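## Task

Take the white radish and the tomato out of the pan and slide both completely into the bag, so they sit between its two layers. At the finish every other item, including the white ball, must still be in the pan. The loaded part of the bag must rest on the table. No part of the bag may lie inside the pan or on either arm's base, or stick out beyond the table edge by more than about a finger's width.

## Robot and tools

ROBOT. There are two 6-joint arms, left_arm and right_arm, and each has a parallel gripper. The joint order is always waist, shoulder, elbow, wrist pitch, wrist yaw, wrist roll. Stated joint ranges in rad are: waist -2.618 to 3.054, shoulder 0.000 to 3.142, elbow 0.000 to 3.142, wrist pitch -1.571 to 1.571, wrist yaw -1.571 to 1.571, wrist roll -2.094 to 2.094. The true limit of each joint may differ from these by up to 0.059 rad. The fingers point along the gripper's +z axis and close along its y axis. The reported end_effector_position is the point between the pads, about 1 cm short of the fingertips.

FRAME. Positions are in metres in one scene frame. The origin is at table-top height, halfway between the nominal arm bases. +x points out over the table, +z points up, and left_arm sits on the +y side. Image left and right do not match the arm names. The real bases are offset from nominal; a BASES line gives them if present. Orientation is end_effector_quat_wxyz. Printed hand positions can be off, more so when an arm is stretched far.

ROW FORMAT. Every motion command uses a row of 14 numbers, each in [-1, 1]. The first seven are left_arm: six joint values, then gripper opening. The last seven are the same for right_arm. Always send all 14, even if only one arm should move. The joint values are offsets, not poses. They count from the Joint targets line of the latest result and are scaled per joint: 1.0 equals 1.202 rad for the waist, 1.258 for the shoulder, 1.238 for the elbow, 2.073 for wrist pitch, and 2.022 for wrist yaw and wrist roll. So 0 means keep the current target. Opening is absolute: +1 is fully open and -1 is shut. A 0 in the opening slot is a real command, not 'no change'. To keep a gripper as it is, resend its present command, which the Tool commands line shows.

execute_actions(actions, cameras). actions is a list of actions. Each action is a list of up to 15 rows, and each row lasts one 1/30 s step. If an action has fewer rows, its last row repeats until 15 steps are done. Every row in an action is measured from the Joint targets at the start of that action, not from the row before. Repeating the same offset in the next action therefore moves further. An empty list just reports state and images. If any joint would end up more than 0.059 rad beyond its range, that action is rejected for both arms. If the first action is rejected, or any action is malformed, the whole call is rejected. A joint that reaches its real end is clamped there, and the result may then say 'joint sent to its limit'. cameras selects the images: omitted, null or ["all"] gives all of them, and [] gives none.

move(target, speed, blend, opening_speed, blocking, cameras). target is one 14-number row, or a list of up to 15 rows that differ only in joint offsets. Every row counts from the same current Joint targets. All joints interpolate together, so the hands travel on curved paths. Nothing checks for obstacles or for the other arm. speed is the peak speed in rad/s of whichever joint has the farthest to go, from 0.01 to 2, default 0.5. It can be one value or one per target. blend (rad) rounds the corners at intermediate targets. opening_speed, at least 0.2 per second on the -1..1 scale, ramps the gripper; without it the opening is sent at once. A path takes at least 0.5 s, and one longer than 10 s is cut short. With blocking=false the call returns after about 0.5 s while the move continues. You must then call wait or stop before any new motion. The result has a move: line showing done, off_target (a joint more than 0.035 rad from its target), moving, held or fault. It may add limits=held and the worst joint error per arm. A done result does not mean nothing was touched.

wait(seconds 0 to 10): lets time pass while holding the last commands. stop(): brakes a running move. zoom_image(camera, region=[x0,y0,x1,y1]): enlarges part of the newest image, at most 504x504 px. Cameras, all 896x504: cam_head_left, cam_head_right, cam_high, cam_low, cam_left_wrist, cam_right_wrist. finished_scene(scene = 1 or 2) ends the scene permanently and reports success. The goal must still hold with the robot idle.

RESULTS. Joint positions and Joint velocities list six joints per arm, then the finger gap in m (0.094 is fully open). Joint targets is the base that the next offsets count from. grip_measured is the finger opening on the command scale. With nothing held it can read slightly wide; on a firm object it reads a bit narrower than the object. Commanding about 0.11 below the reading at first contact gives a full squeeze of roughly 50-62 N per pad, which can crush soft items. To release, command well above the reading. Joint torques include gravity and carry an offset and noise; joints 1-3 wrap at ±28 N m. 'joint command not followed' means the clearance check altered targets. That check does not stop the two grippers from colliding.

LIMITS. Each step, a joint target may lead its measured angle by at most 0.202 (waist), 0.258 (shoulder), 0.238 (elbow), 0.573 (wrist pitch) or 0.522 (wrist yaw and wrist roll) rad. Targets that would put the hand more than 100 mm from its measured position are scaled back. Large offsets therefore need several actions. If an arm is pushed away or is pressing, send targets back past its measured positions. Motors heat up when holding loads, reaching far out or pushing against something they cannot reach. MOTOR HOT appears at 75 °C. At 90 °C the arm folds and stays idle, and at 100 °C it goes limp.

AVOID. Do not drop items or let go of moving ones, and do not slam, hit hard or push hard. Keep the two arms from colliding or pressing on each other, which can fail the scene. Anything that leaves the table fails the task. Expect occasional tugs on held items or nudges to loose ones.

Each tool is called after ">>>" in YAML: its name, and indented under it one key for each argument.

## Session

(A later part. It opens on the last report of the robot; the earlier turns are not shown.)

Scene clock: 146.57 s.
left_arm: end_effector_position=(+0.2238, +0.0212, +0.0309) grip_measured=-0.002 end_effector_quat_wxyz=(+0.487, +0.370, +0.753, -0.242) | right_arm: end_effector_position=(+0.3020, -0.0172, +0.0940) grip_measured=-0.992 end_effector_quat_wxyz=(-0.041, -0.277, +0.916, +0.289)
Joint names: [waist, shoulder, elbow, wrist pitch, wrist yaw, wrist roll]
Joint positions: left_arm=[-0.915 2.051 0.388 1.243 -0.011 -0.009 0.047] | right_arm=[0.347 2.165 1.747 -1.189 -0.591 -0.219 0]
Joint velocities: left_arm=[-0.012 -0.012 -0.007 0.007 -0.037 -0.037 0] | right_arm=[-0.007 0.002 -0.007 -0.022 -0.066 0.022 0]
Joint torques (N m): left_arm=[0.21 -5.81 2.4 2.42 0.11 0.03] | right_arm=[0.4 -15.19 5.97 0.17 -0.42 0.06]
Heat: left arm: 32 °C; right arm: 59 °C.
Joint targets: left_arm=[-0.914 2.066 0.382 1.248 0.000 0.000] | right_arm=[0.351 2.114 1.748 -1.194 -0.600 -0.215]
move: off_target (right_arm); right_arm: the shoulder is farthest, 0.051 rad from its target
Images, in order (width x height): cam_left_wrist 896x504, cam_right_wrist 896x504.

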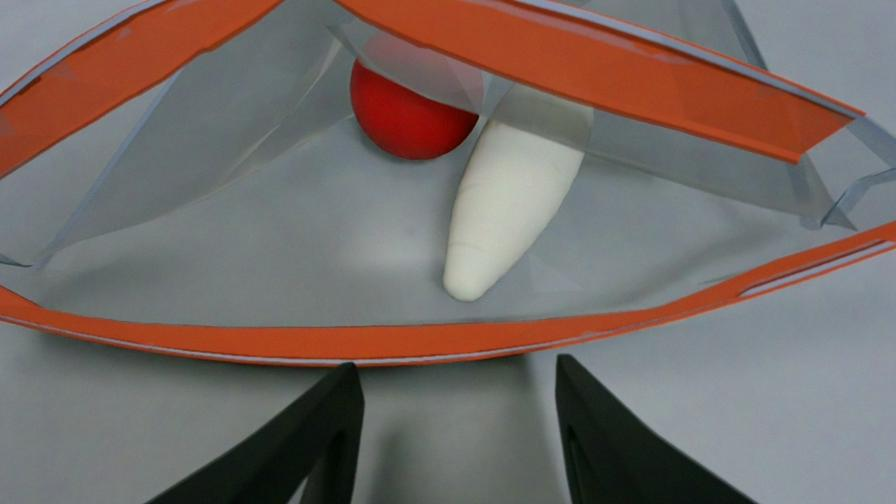

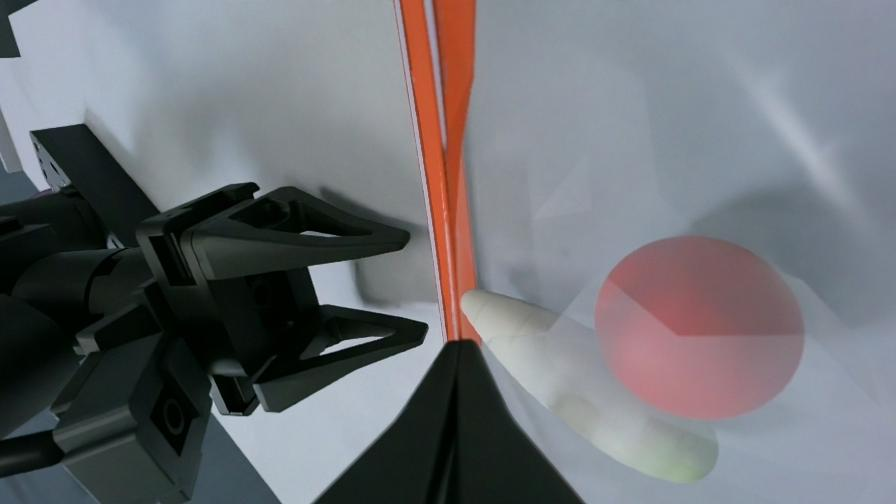

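>>> move:
  target: [0.1543,-0.0099,0.0695,-0.0596,0.2061,0.0983,0.0,0,0,0,0,0,0,-1]
  speed: 0.5
  cameras: ["cam_left_wrist","cam_right_wrist"]

Scene clock: 150.70 s.
left_arm: end_effector_position=(+0.2310, +0.0186, +0.0326) grip_measured=-0.002 end_effector_quat_wxyz=(+0.452, +0.471, +0.693, -0.307) | right_arm: end_effector_position=(+0.3020, -0.0172, +0.0940) grip_measured=-0.992 end_effector_quat_wxyz=(-0.041, -0.277, +0.916, +0.289)
Joint names: [waist, shoulder, elbow, wrist pitch, wrist yaw, wrist roll]
Joint positions: left_arm=[-0.734 2.051 0.456 1.142 0.405 0.189 0.047] | right_arm=[0.347 2.165 1.747 -1.189 -0.591 -0.219 0]
Joint velocities: left_arm=[-0.017 0.007 -0.002 0.037 0.007 0.022 0] | right_arm=[0.002 -0.007 -0.022 -0.066 -0.051 0.022 0]
Joint torques (N m): left_arm=[0.59 -7.1 4.62 2.09 0.25 0.02] | right_arm=[0.42 -15.2 5.97 0.17 -0.41 0.05]
Heat: left arm: 33 °C; right arm: 59 °C.
Joint targets: left_arm=[-0.729 2.053 0.468 1.125 0.417 0.199] | right_arm=[0.351 2.114 1.748 -1.194 -0.600 -0.215]
move: off_target (right_arm); right_arm: the shoulder is farthest, 0.051 rad from its target
Images, in order (width x height): cam_left_wrist 896x504, cam_right_wrist 896x504.

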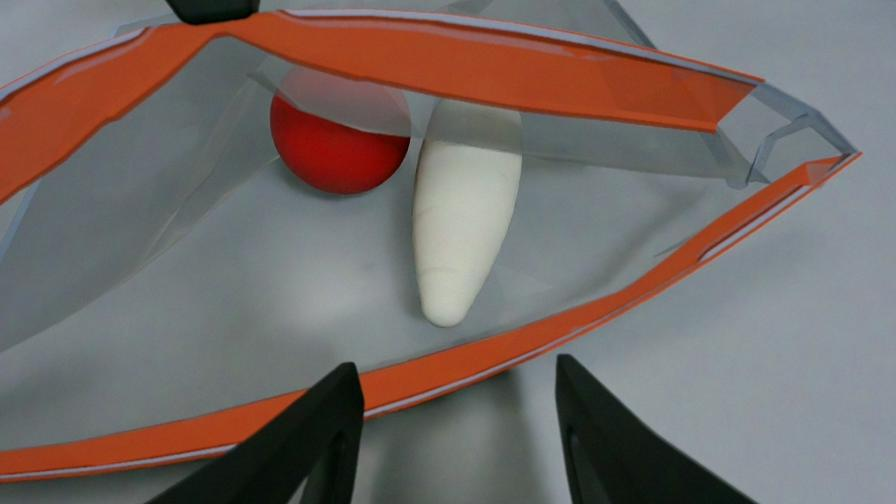

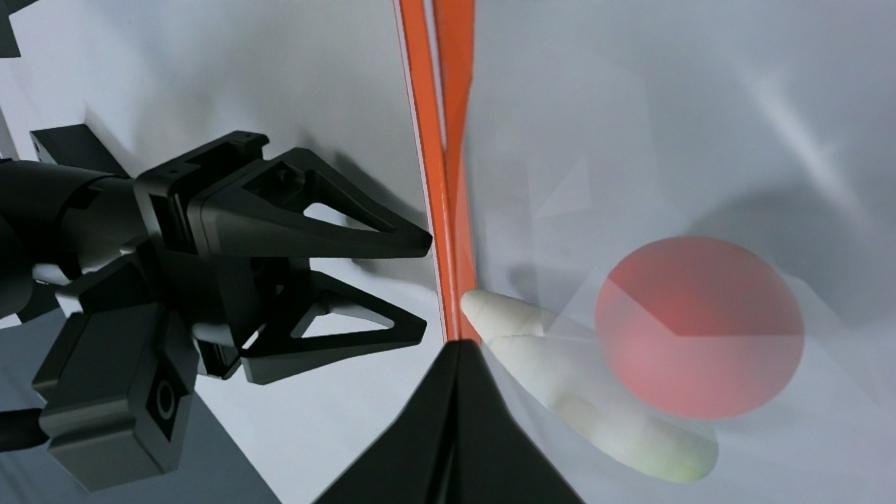

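>>> move:
  target: [-0.0811,0.1232,0.2026,-0.0386,-0.0437,-0.023,0.0,0,0,0,0,0,0,-1]
  speed: 0.25
  cameras: ["cam_left_wrist","cam_right_wrist"]

Scene clock: 152.63 s.
left_arm: end_effector_position=(+0.2527, -0.0435, +0.0265) grip_measured=-0.002 end_effector_quat_wxyz=(+0.458, +0.477, +0.682, -0.312) | right_arm: end_effector_position=(+0.3020, -0.0172, +0.0940) grip_measured=-0.992 end_effector_quat_wxyz=(-0.041, -0.277, +0.916, +0.289)
Joint names: [waist, shoulder, elbow, wrist pitch, wrist yaw, wrist roll]
Joint positions: left_arm=[-0.822 2.189 0.705 1.062 0.341 0.162 0.047] | right_arm=[0.347 2.165 1.747 -1.189 -0.591 -0.219 0]
Joint velocities: left_arm=[-0.022 0.002 0.007 -0.007 0.007 -0.037 0] | right_arm=[0.002 -0.002 -0.002 0.037 -0.051 0.007 0]
Joint torques (N m): left_arm=[-0.18 -7.49 5.49 2.11 -0.01 -0.11] | right_arm=[0.43 -15.19 5.98 0.17 -0.41 0.05]
Heat: left arm: 33 °C; right arm: 59 °C.
Joint targets: left_arm=[-0.826 2.208 0.719 1.045 0.328 0.152] | right_arm=[0.351 2.114 1.748 -1.194 -0.600 -0.215]
move: off_target (right_arm); right_arm: the shoulder is farthest, 0.051 rad from its target
Images, in order (width x height): cam_left_wrist 896x504, cam_right_wrist 896x504.

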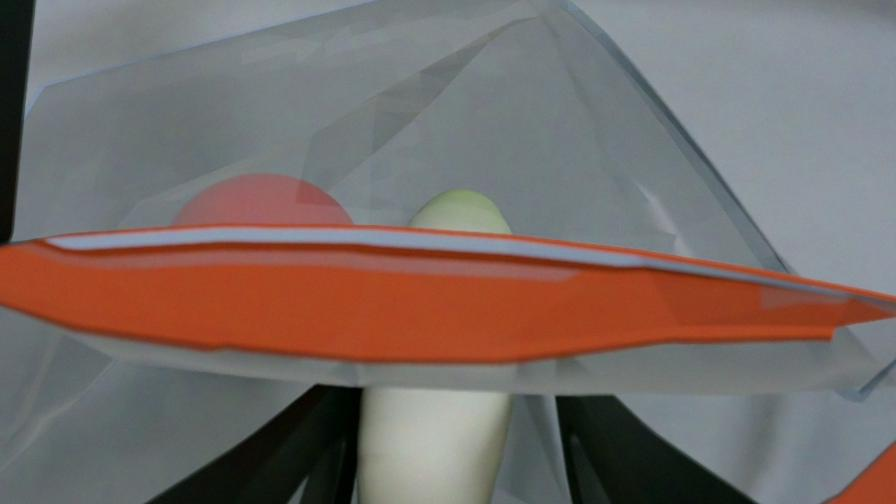

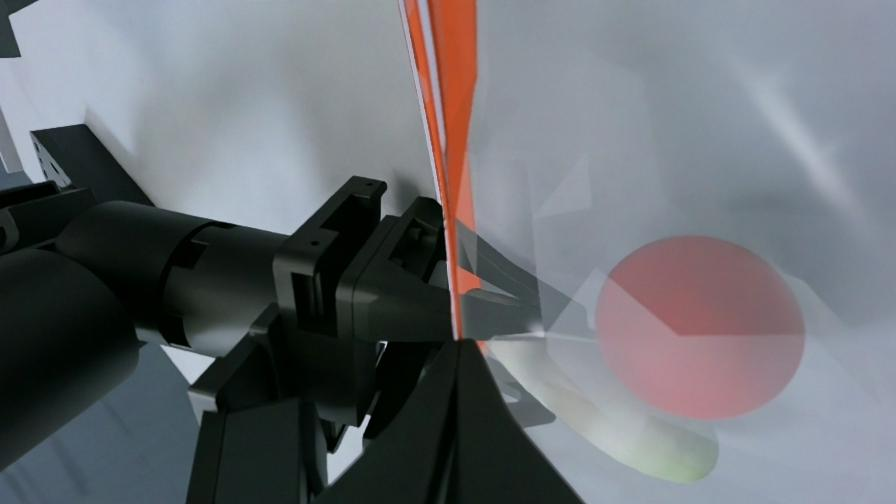

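>>> move:
  target: [0,0,0,0,0,0,-0.6,0,0,0,0,0,0,-1]
  speed: 0.3
  opening_speed: 0.5
  cameras: ["cam_left_wrist"]

Scene clock: 154.20 s.
left_arm: end_effector_position=(+0.2528, -0.0434, +0.0264) grip_measured=-0.411 end_effector_quat_wxyz=(+0.458, +0.477, +0.682, -0.312) | right_arm: end_effector_position=(+0.3020, -0.0172, +0.0940) grip_measured=-0.992 end_effector_quat_wxyz=(-0.041, -0.277, +0.916, +0.289)
Joint names: [waist, shoulder, elbow, wrist pitch, wrist yaw, wrist roll]
Joint positions: left_arm=[-0.822 2.189 0.705 1.062 0.34 0.161 0.028] | right_arm=[0.347 2.165 1.747 -1.189 -0.591 -0.219 0]
Joint velocities: left_arm=[0.002 0.007 0.002 -0.051 0.037 -0.022 0] | right_arm=[-0.017 0.002 -0.017 0.007 -0.022 -0.022 0]
Joint torques (N m): left_arm=[-0.18 -7.43 5.49 2.12 -0.02 -0.12] | right_arm=[0.42 -15.2 5.97 0.18 -0.41 0.05]
Heat: left arm: 33 °C; right arm: 59 °C.
Joint targets: left_arm=[-0.826 2.208 0.719 1.045 0.328 0.152] | right_arm=[0.351 2.114 1.748 -1.194 -0.600 -0.215]
move: off_target (right_arm); right_arm: the shoulder is farthest, 0.051 rad from its target
Images, in order (width x height): cam_left_wrist 896x504.

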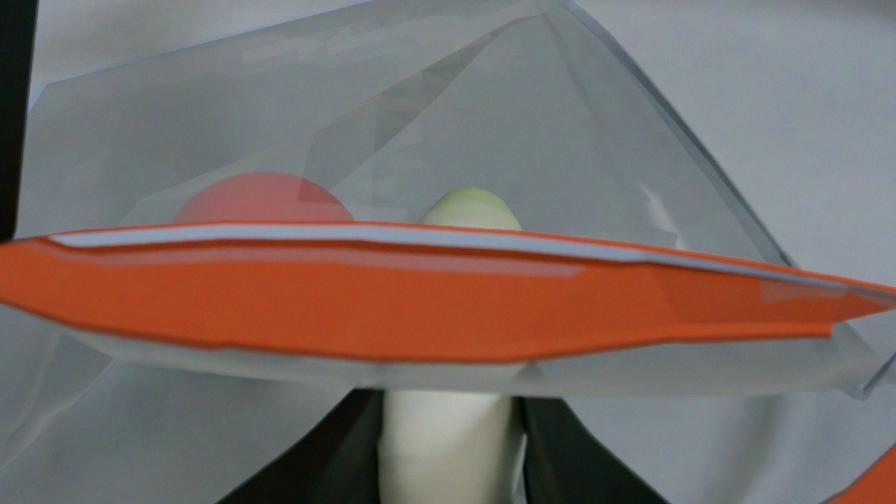

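>>> move:
  target:
    - [0,-0.0417,-0.004,-0.023,0,0,-0.55,0,0,0,0,0,0,-1]
    - [-0.0333,0.0144,0.1346,-0.0691,-0.0181,-0.0088,-0.55,0,0,0,0,0,0,-1]
    - [-0.0333,0.0503,0.1376,-0.0492,-0.0181,-0.0088,-0.55,0,0,0,0,0,0,-1]
  speed: [0.15, 0.2, 0.12]
  blend: 0.008
  cameras: ["cam_left_wrist","cam_right_wrist"]

Scene clock: 156.97 s.
left_arm: end_effector_position=(+0.2679, -0.0807, +0.0271) grip_measured=-0.414 end_effector_quat_wxyz=(+0.456, +0.476, +0.684, -0.311) | right_arm: end_effector_position=(+0.3018, -0.0168, +0.0940) grip_measured=-0.992 end_effector_quat_wxyz=(-0.041, -0.277, +0.915, +0.289)
Joint names: [waist, shoulder, elbow, wrist pitch, wrist yaw, wrist roll]
Joint positions: left_arm=[-0.86 2.247 0.875 0.951 0.305 0.143 0.028] | right_arm=[0.348 2.165 1.747 -1.189 -0.591 -0.219 0]
Joint velocities: left_arm=[0.002 -0.007 -0.017 -0.066 -0.066 0.022 0] | right_arm=[-0.007 -0.017 -0.012 -0.037 -0.066 0.007 0.001]
Joint torques (N m): left_arm=[-0.34 -8.06 6.24 2.23 -0.03 -0.12] | right_arm=[0.39 -15.19 5.96 0.18 -0.41 0.05]
Heat: left arm: 34 °C; right arm: 60 °C.
Joint targets: left_arm=[-0.867 2.272 0.889 0.943 0.292 0.134] | right_arm=[0.351 2.114 1.748 -1.194 -0.600 -0.215]
move: off_target (right_arm); right_arm: the shoulder is farthest, 0.051 rad from its target
Images, in order (width x height): cam_left_wrist 896x504, cam_right_wrist 896x504.

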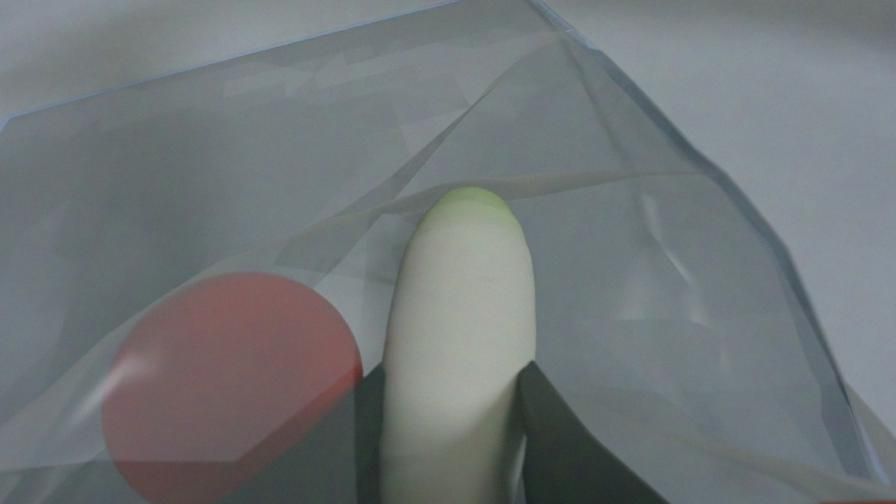

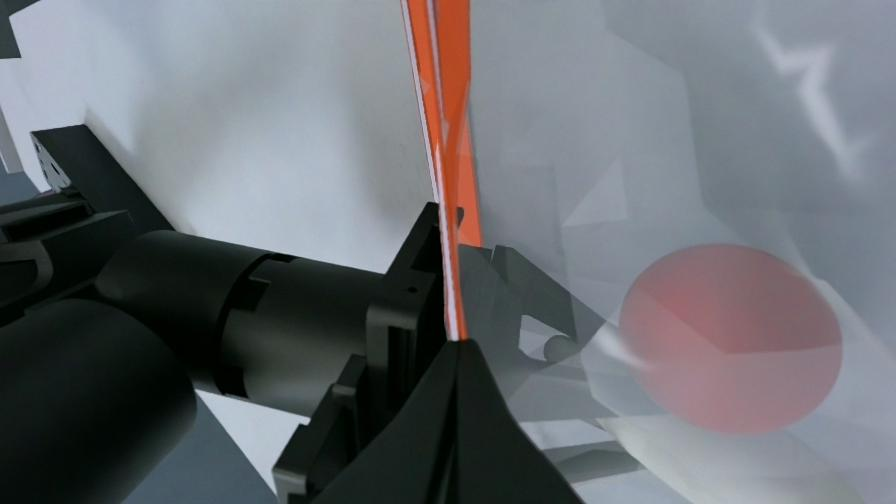

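>>> move:
  target: [0,0,0,0,0,0,0.15,0,0,0,0,0,0,-1]
  speed: 0.3
  opening_speed: 0.5
  cameras: ["cam_left_wrist"]

>>> move:
  target:
    - [0.0337,-0.0509,-0.1375,0.0492,0.0181,0.0091,0.15,0,0,0,0,0,0,-1]
    - [0.1152,-0.1737,-0.34,0.0876,0.0617,0.032,0.15,0,0,0,0,0,0,-1]
  speed: [0.2, 0.4]
  blend: 0.03
  cameras: ["cam_left_wrist","cam_right_wrist","cam_head_left"]

Scene clock: 159.13 s.
left_arm: end_effector_position=(+0.2673, -0.0806, +0.0253) grip_measured=+0.148 end_effector_quat_wxyz=(+0.455, +0.477, +0.685, -0.311) | right_arm: end_effector_position=(+0.3018, -0.0168, +0.0940) grip_measured=-0.992 end_effector_quat_wxyz=(-0.041, -0.277, +0.915, +0.289)
Joint names: [waist, shoulder, elbow, wrist pitch, wrist yaw, wrist roll]
Joint positions: left_arm=[-0.861 2.25 0.875 0.951 0.304 0.143 0.054] | right_arm=[0.348 2.165 1.747 -1.189 -0.591 -0.219 0]
Joint velocities: left_arm=[0.002 -0.022 -0.017 -0.037 0.037 -0.051 0.001] | right_arm=[-0.007 -0.012 0.007 -0.066 0.051 -0.007 0]
Joint torques (N m): left_arm=[-0.23 -8.36 6.2 2.21 -0.03 -0.13] | right_arm=[0.38 -15.19 5.97 0.18 -0.41 0.05]
Heat: left arm: 34 °C; right arm: 60 °C.
Joint targets: left_arm=[-0.867 2.272 0.889 0.943 0.292 0.134] | right_arm=[0.351 2.114 1.748 -1.194 -0.600 -0.215]
move: off_target (right_arm); right_arm: the shoulder is farthest, 0.051 rad from its target
Images, in order (width x height): cam_left_wrist 896x504.

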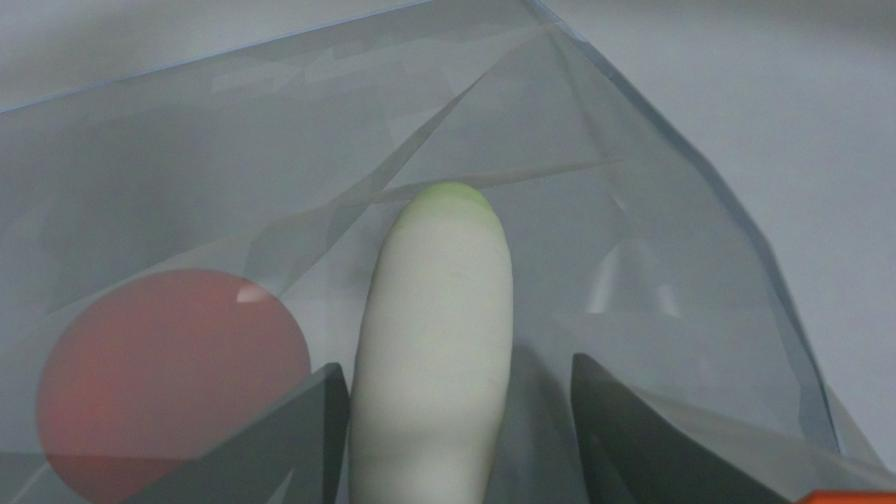

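Scene clock: 161.20 s.
left_arm: end_effector_position=(+0.2323, +0.0182, +0.0222) grip_measured=+0.148 end_effector_quat_wxyz=(+0.439, +0.472, +0.701, -0.305) | right_arm: end_effector_position=(+0.3018, -0.0168, +0.0940) grip_measured=-0.992 end_effector_quat_wxyz=(-0.041, -0.277, +0.915, +0.289)
Joint names: [waist, shoulder, elbow, wrist pitch, wrist yaw, wrist roll]
Joint positions: left_arm=[-0.733 2.079 0.475 1.119 0.405 0.19 0.054] | right_arm=[0.348 2.165 1.747 -1.189 -0.591 -0.219 0]
Joint velocities: left_arm=[0.012 0.002 0.002 -0.037 -0.051 -0.007 -0.001] | right_arm=[-0.002 -0.012 -0.017 -0.051 0.007 0.081 -0.001]
Joint torques (N m): left_arm=[0.54 -9.46 2.66 2.3 0.22 0.02] | right_arm=[0.36 -15.19 5.98 0.18 -0.41 0.05]
Heat: left arm: 34 °C; right arm: 60 °C.
Joint targets: left_arm=[-0.728 2.053 0.468 1.124 0.417 0.199] | right_arm=[0.351 2.114 1.748 -1.194 -0.600 -0.215]
move: off_target (right_arm); right_arm: the shoulder is farthest, 0.051 rad from its target
Images, in order (width x height): cam_head_left 896x504, cam_left_wrist 896x504, cam_right_wrist 896x504.

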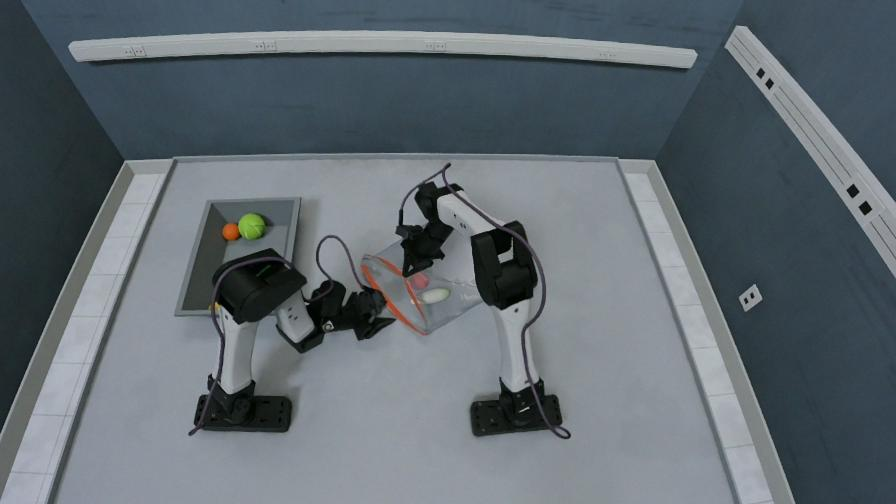

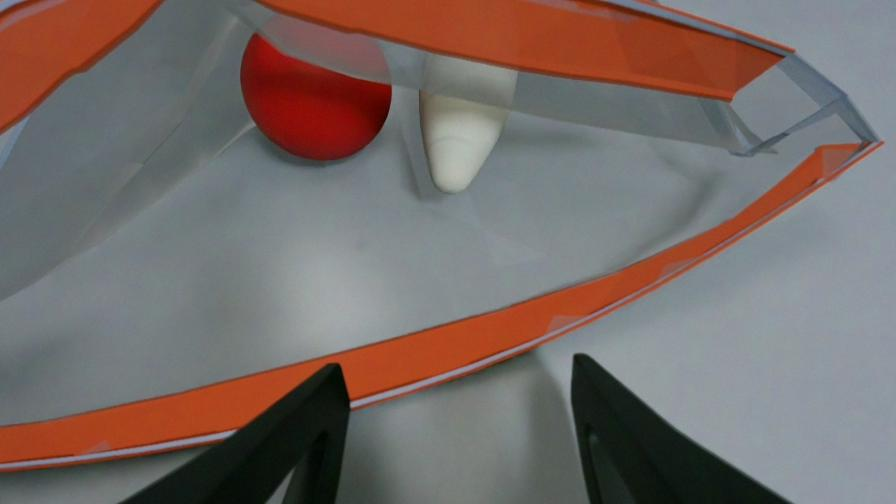

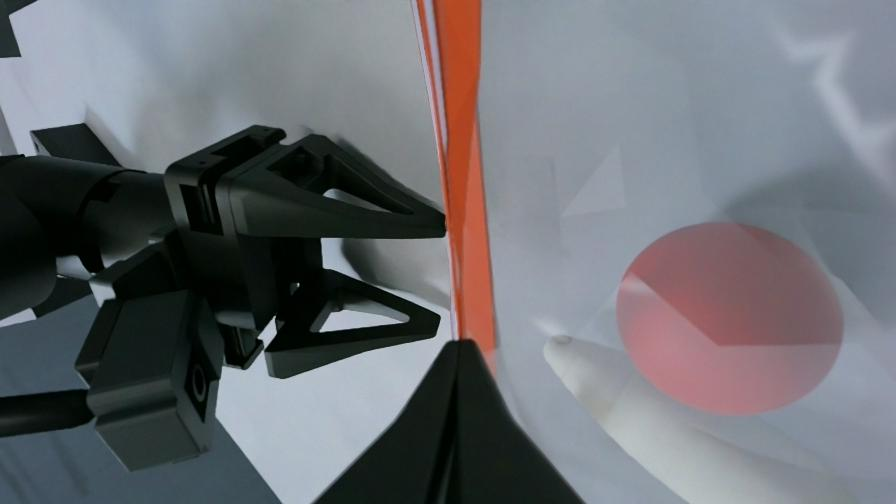

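>>> move:
  target:
    - [0,-0.1614,-0.0953,-0.0453,0,0,0.15,0,0,0,0,0,0,-1]
    - [0.1065,-0.4396,-0.1357,-0.2769,-0.2062,-0.0984,0.15,0,0,0,0,0,0,-1]
    - [0.2729,-0.678,0.4297,-0.7834,-0.2062,-0.0984,0.15,0.2388,0.0594,-0.0162,0.0405,0.2967,0.1261,-1]
  speed: [0.5, 0.7, 0.6]
  blend: 0.05
  cameras: ["cam_right_wrist","cam_head_left","cam_head_right"]

Scene clock: 166.73 s.
left_arm: end_effector_position=(+0.3136, +0.1928, +0.2364) grip_measured=+0.148 end_effector_quat_wxyz=(+0.407, +0.196, +0.887, -0.090) | right_arm: end_effector_position=(+0.2865, +0.0033, +0.0580) grip_measured=-0.992 end_effector_quat_wxyz=(+0.003, -0.311, +0.950, +0.005)
Joint names: [waist, shoulder, elbow, wrist pitch, wrist yaw, wrist roll]
Joint positions: left_arm=[-0.406 1.209 0.982 -0.483 0.01 0.009 0.054] | right_arm=[0.635 2.173 1.733 -1.122 -0.008 0.035 0]
Joint velocities: left_arm=[0.002 0.012 0.002 -0.022 -0.022 0.007 0.001] | right_arm=[-0.012 -0.002 0.002 -0.007 0.007 0.007 -0.001]
Joint torques (N m): left_arm=[0.66 -4.82 10.26 1.92 -0.08 -0.13] | right_arm=[0.25 -9.51 5.39 0.37 0.02 0.11]
Heat: left arm: 34 °C; right arm: 59 °C.
Joint targets: left_arm=[-0.400 1.201 1.000 -0.500 0.000 0.000] | right_arm=[0.638 2.189 1.728 -1.110 0.000 0.040]
move: done
Images, in order (width x height): cam_head_left 896x504, cam_head_right 896x504, cam_right_wrist 896x504.

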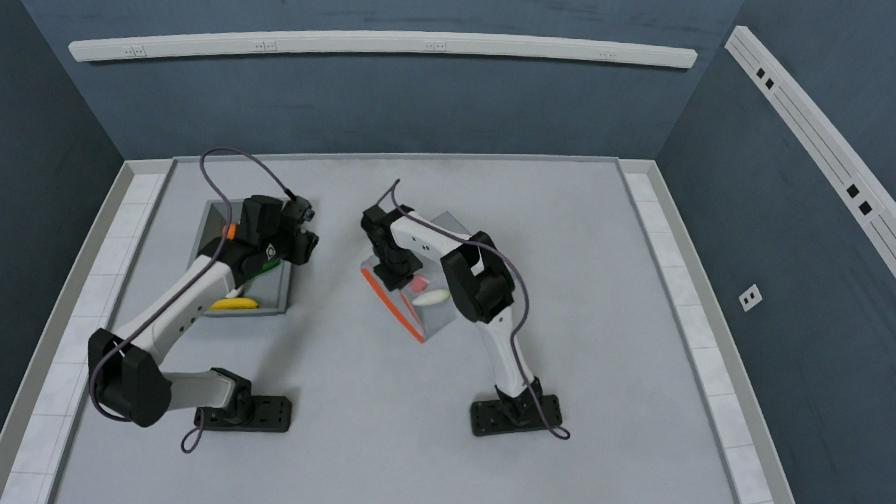

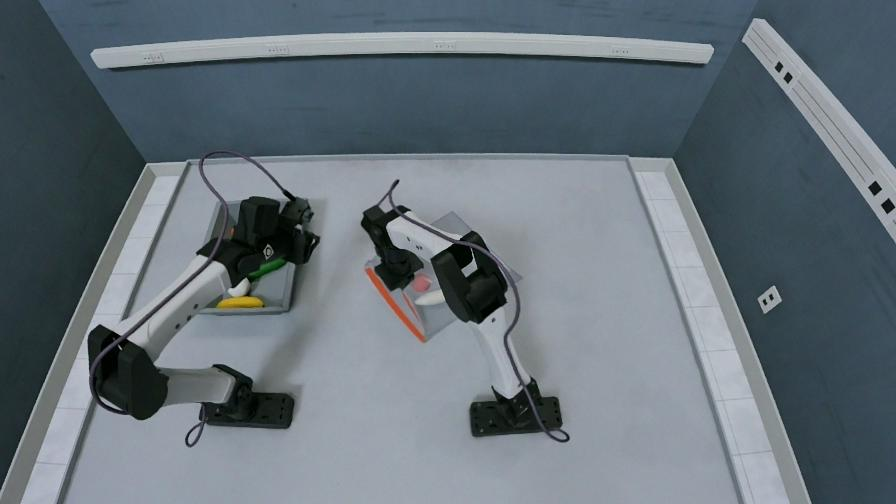

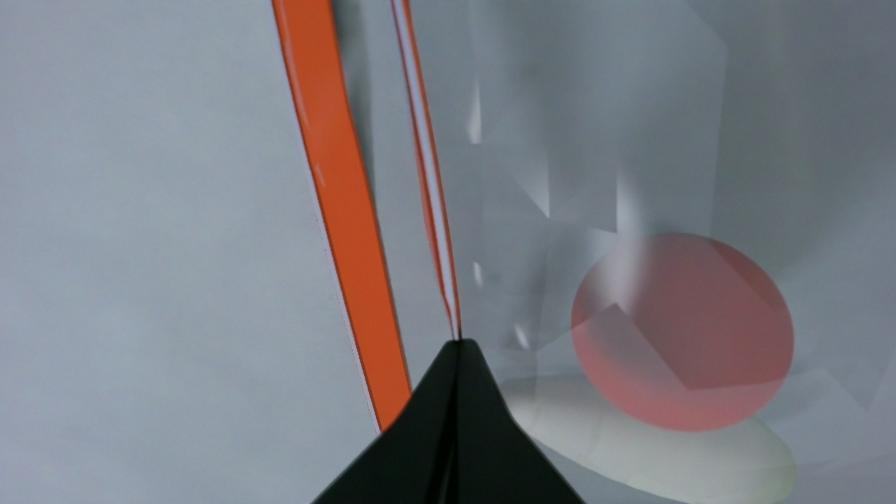

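>>> move:
  target: [0,0,0,0,0,0,0.15,0.0476,0.037,-0.0578,0.057,0,0.0282,-1]
  speed: 0.12
  cameras: ["cam_right_wrist"]

Scene clock: 168.97 s.
left_arm: end_effector_position=(+0.3134, +0.1929, +0.2362) grip_measured=+0.148 end_effector_quat_wxyz=(+0.407, +0.196, +0.888, -0.090) | right_arm: end_effector_position=(+0.2731, +0.0217, +0.0214) grip_measured=-0.992 end_effector_quat_wxyz=(+0.002, -0.310, +0.951, +0.004)
Joint names: [waist, shoulder, elbow, wrist pitch, wrist yaw, wrist roll]
Joint positions: left_arm=[-0.406 1.209 0.982 -0.484 0.01 0.009 0.054] | right_arm=[0.69 2.22 1.66 -1.004 -0.007 0.092 0]
Joint velocities: left_arm=[0.007 0.007 0.002 0.007 -0.037 -0.051 0.001] | right_arm=[0.012 -0.022 -0.002 -0.037 0.051 -0.007 0]
Joint torques (N m): left_arm=[0.66 -4.85 10.25 1.91 -0.08 -0.13] | right_arm=[0.5 -9.69 5.44 0.4 0.04 0.07]
Heat: left arm: 34 °C; right arm: 59 °C.
Joint targets: left_arm=[-0.400 1.201 1.000 -0.500 0.000 0.000] | right_arm=[0.695 2.236 1.656 -0.992 0.000 0.097]
move: done
Images, in order (width x height): cam_right_wrist 896x504.

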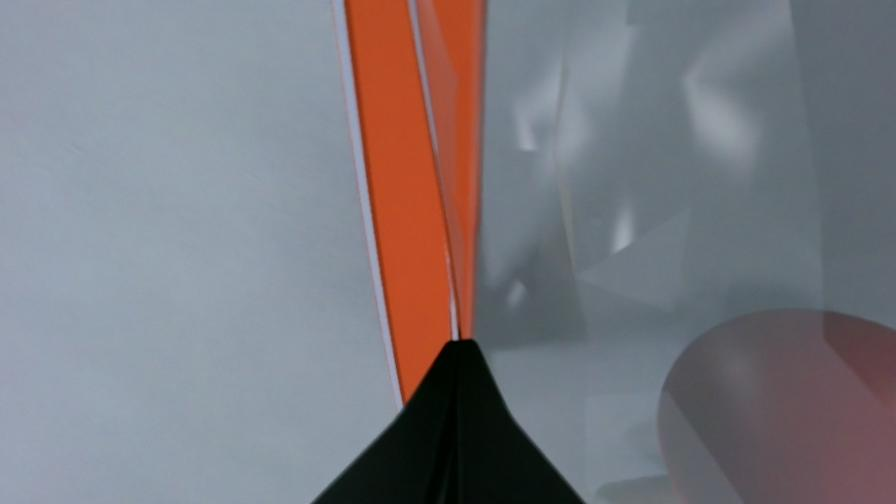

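>>> move:
  target: [0,0,0,0,0,0,0.15,0,0,0,0,0,0,-0.5]
  speed: 0.2
  opening_speed: 0.4
  cameras: ["cam_right_wrist"]

>>> move:
  target: [0,0,0,0,0,0,0.15,0,-0.0534,0.1939,-0.1477,0,0,-0.5]
  speed: 0.2
  cameras: ["cam_right_wrist","cam_head_left","cam_high"]

Scene clock: 170.97 s.
left_arm: end_effector_position=(+0.3134, +0.1929, +0.2362) grip_measured=+0.148 end_effector_quat_wxyz=(+0.407, +0.196, +0.888, -0.090) | right_arm: end_effector_position=(+0.2734, +0.0219, +0.0214) grip_measured=-0.501 end_effector_quat_wxyz=(+0.002, -0.310, +0.951, +0.005)
Joint names: [waist, shoulder, elbow, wrist pitch, wrist yaw, wrist roll]
Joint positions: left_arm=[-0.406 1.209 0.982 -0.484 0.01 0.009 0.054] | right_arm=[0.69 2.22 1.66 -1.003 -0.007 0.092 0.023]
Joint velocities: left_arm=[-0.002 0.007 -0.022 -0.022 -0.066 -0.066 -0.001] | right_arm=[-0.007 0.012 0.007 0.037 0.037 -0.037 0.001]
Joint torques (N m): left_arm=[0.65 -4.85 10.25 1.92 -0.08 -0.13] | right_arm=[0.57 -9.66 5.42 0.4 0.04 0.1]
Heat: left arm: 34 °C; right arm: 58 °C.
Joint targets: left_arm=[-0.400 1.201 1.000 -0.500 0.000 0.000] | right_arm=[0.695 2.236 1.656 -0.992 0.000 0.097]
move: done
Images, in order (width x height): cam_right_wrist 896x504.

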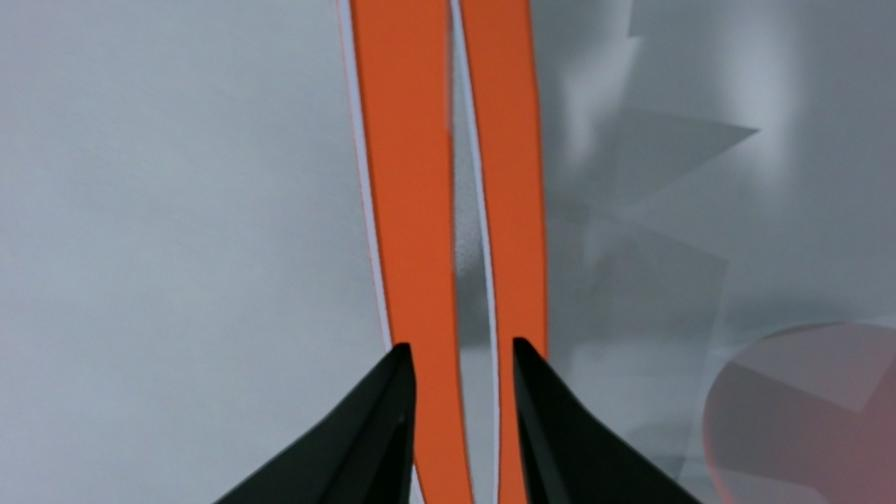

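Scene clock: 173.13 s.
left_arm: end_effector_position=(+0.3134, +0.1929, +0.2362) grip_measured=+0.148 end_effector_quat_wxyz=(+0.407, +0.196, +0.888, -0.090) | right_arm: end_effector_position=(+0.2676, +0.0168, +0.0739) grip_measured=-0.501 end_effector_quat_wxyz=(-0.033, -0.309, +0.950, -0.011)
Joint names: [waist, shoulder, elbow, wrist pitch, wrist yaw, wrist roll]
Joint positions: left_arm=[-0.406 1.209 0.982 -0.484 0.01 0.009 0.054] | right_arm=[0.69 2.22 1.871 -1.291 -0.007 0.093 0.023]
Joint velocities: left_arm=[-0.002 -0.007 -0.012 -0.022 0.051 -0.066 0.001] | right_arm=[-0.002 0.022 -0.017 -0.037 0.022 0.066 0.001]
Joint torques (N m): left_arm=[0.65 -4.85 10.24 1.91 -0.08 -0.13] | right_arm=[0.57 -15.68 8.31 0.05 0.03 0.11]
Heat: left arm: 34 °C; right arm: 58 °C.
Joint targets: left_arm=[-0.400 1.201 1.000 -0.500 0.000 0.000] | right_arm=[0.695 2.168 1.896 -1.298 0.000 0.097]
move: off_target (right_arm); right_arm: the shoulder is farthest, 0.052 rad from its target
Images, in order (width x height): cam_head_left 896x504, cam_high 896x504, cam_right_wrist 896x504.

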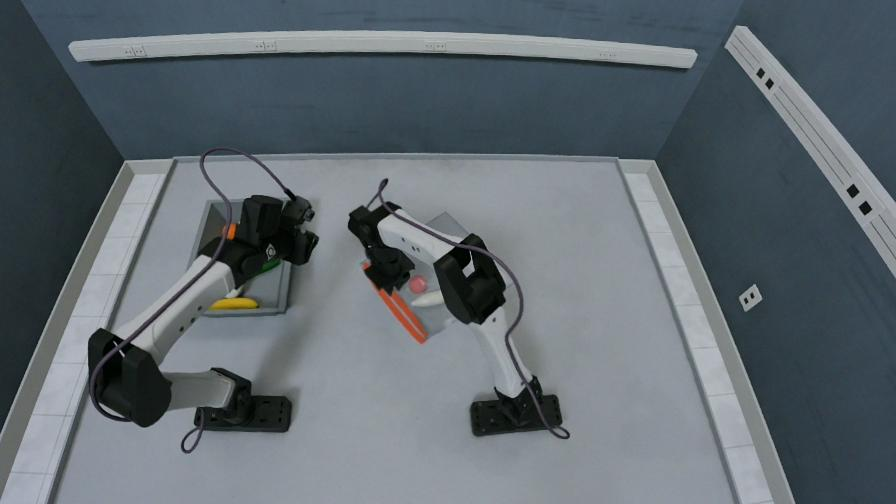

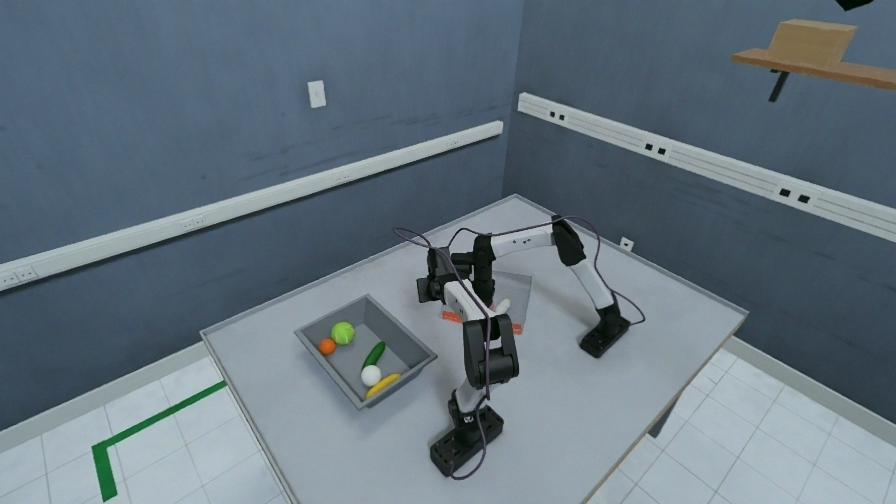

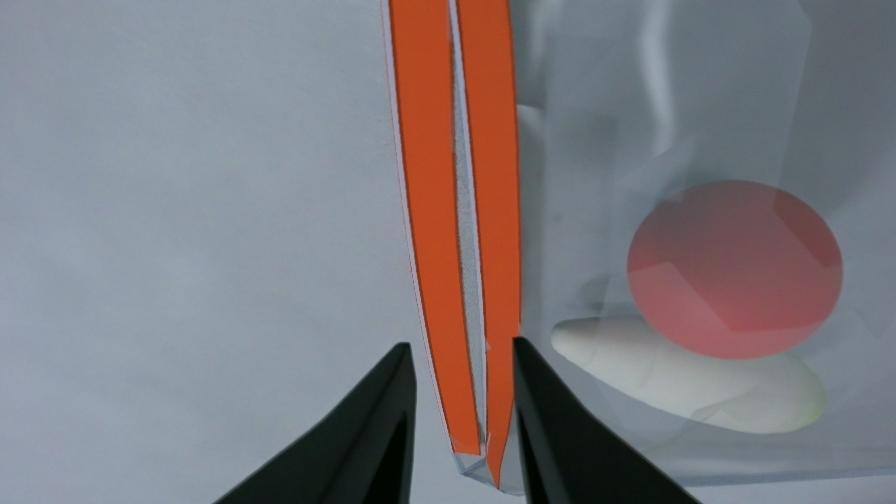

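>>> finished_scene:
  scene: 1

The scene is finished: the task was done.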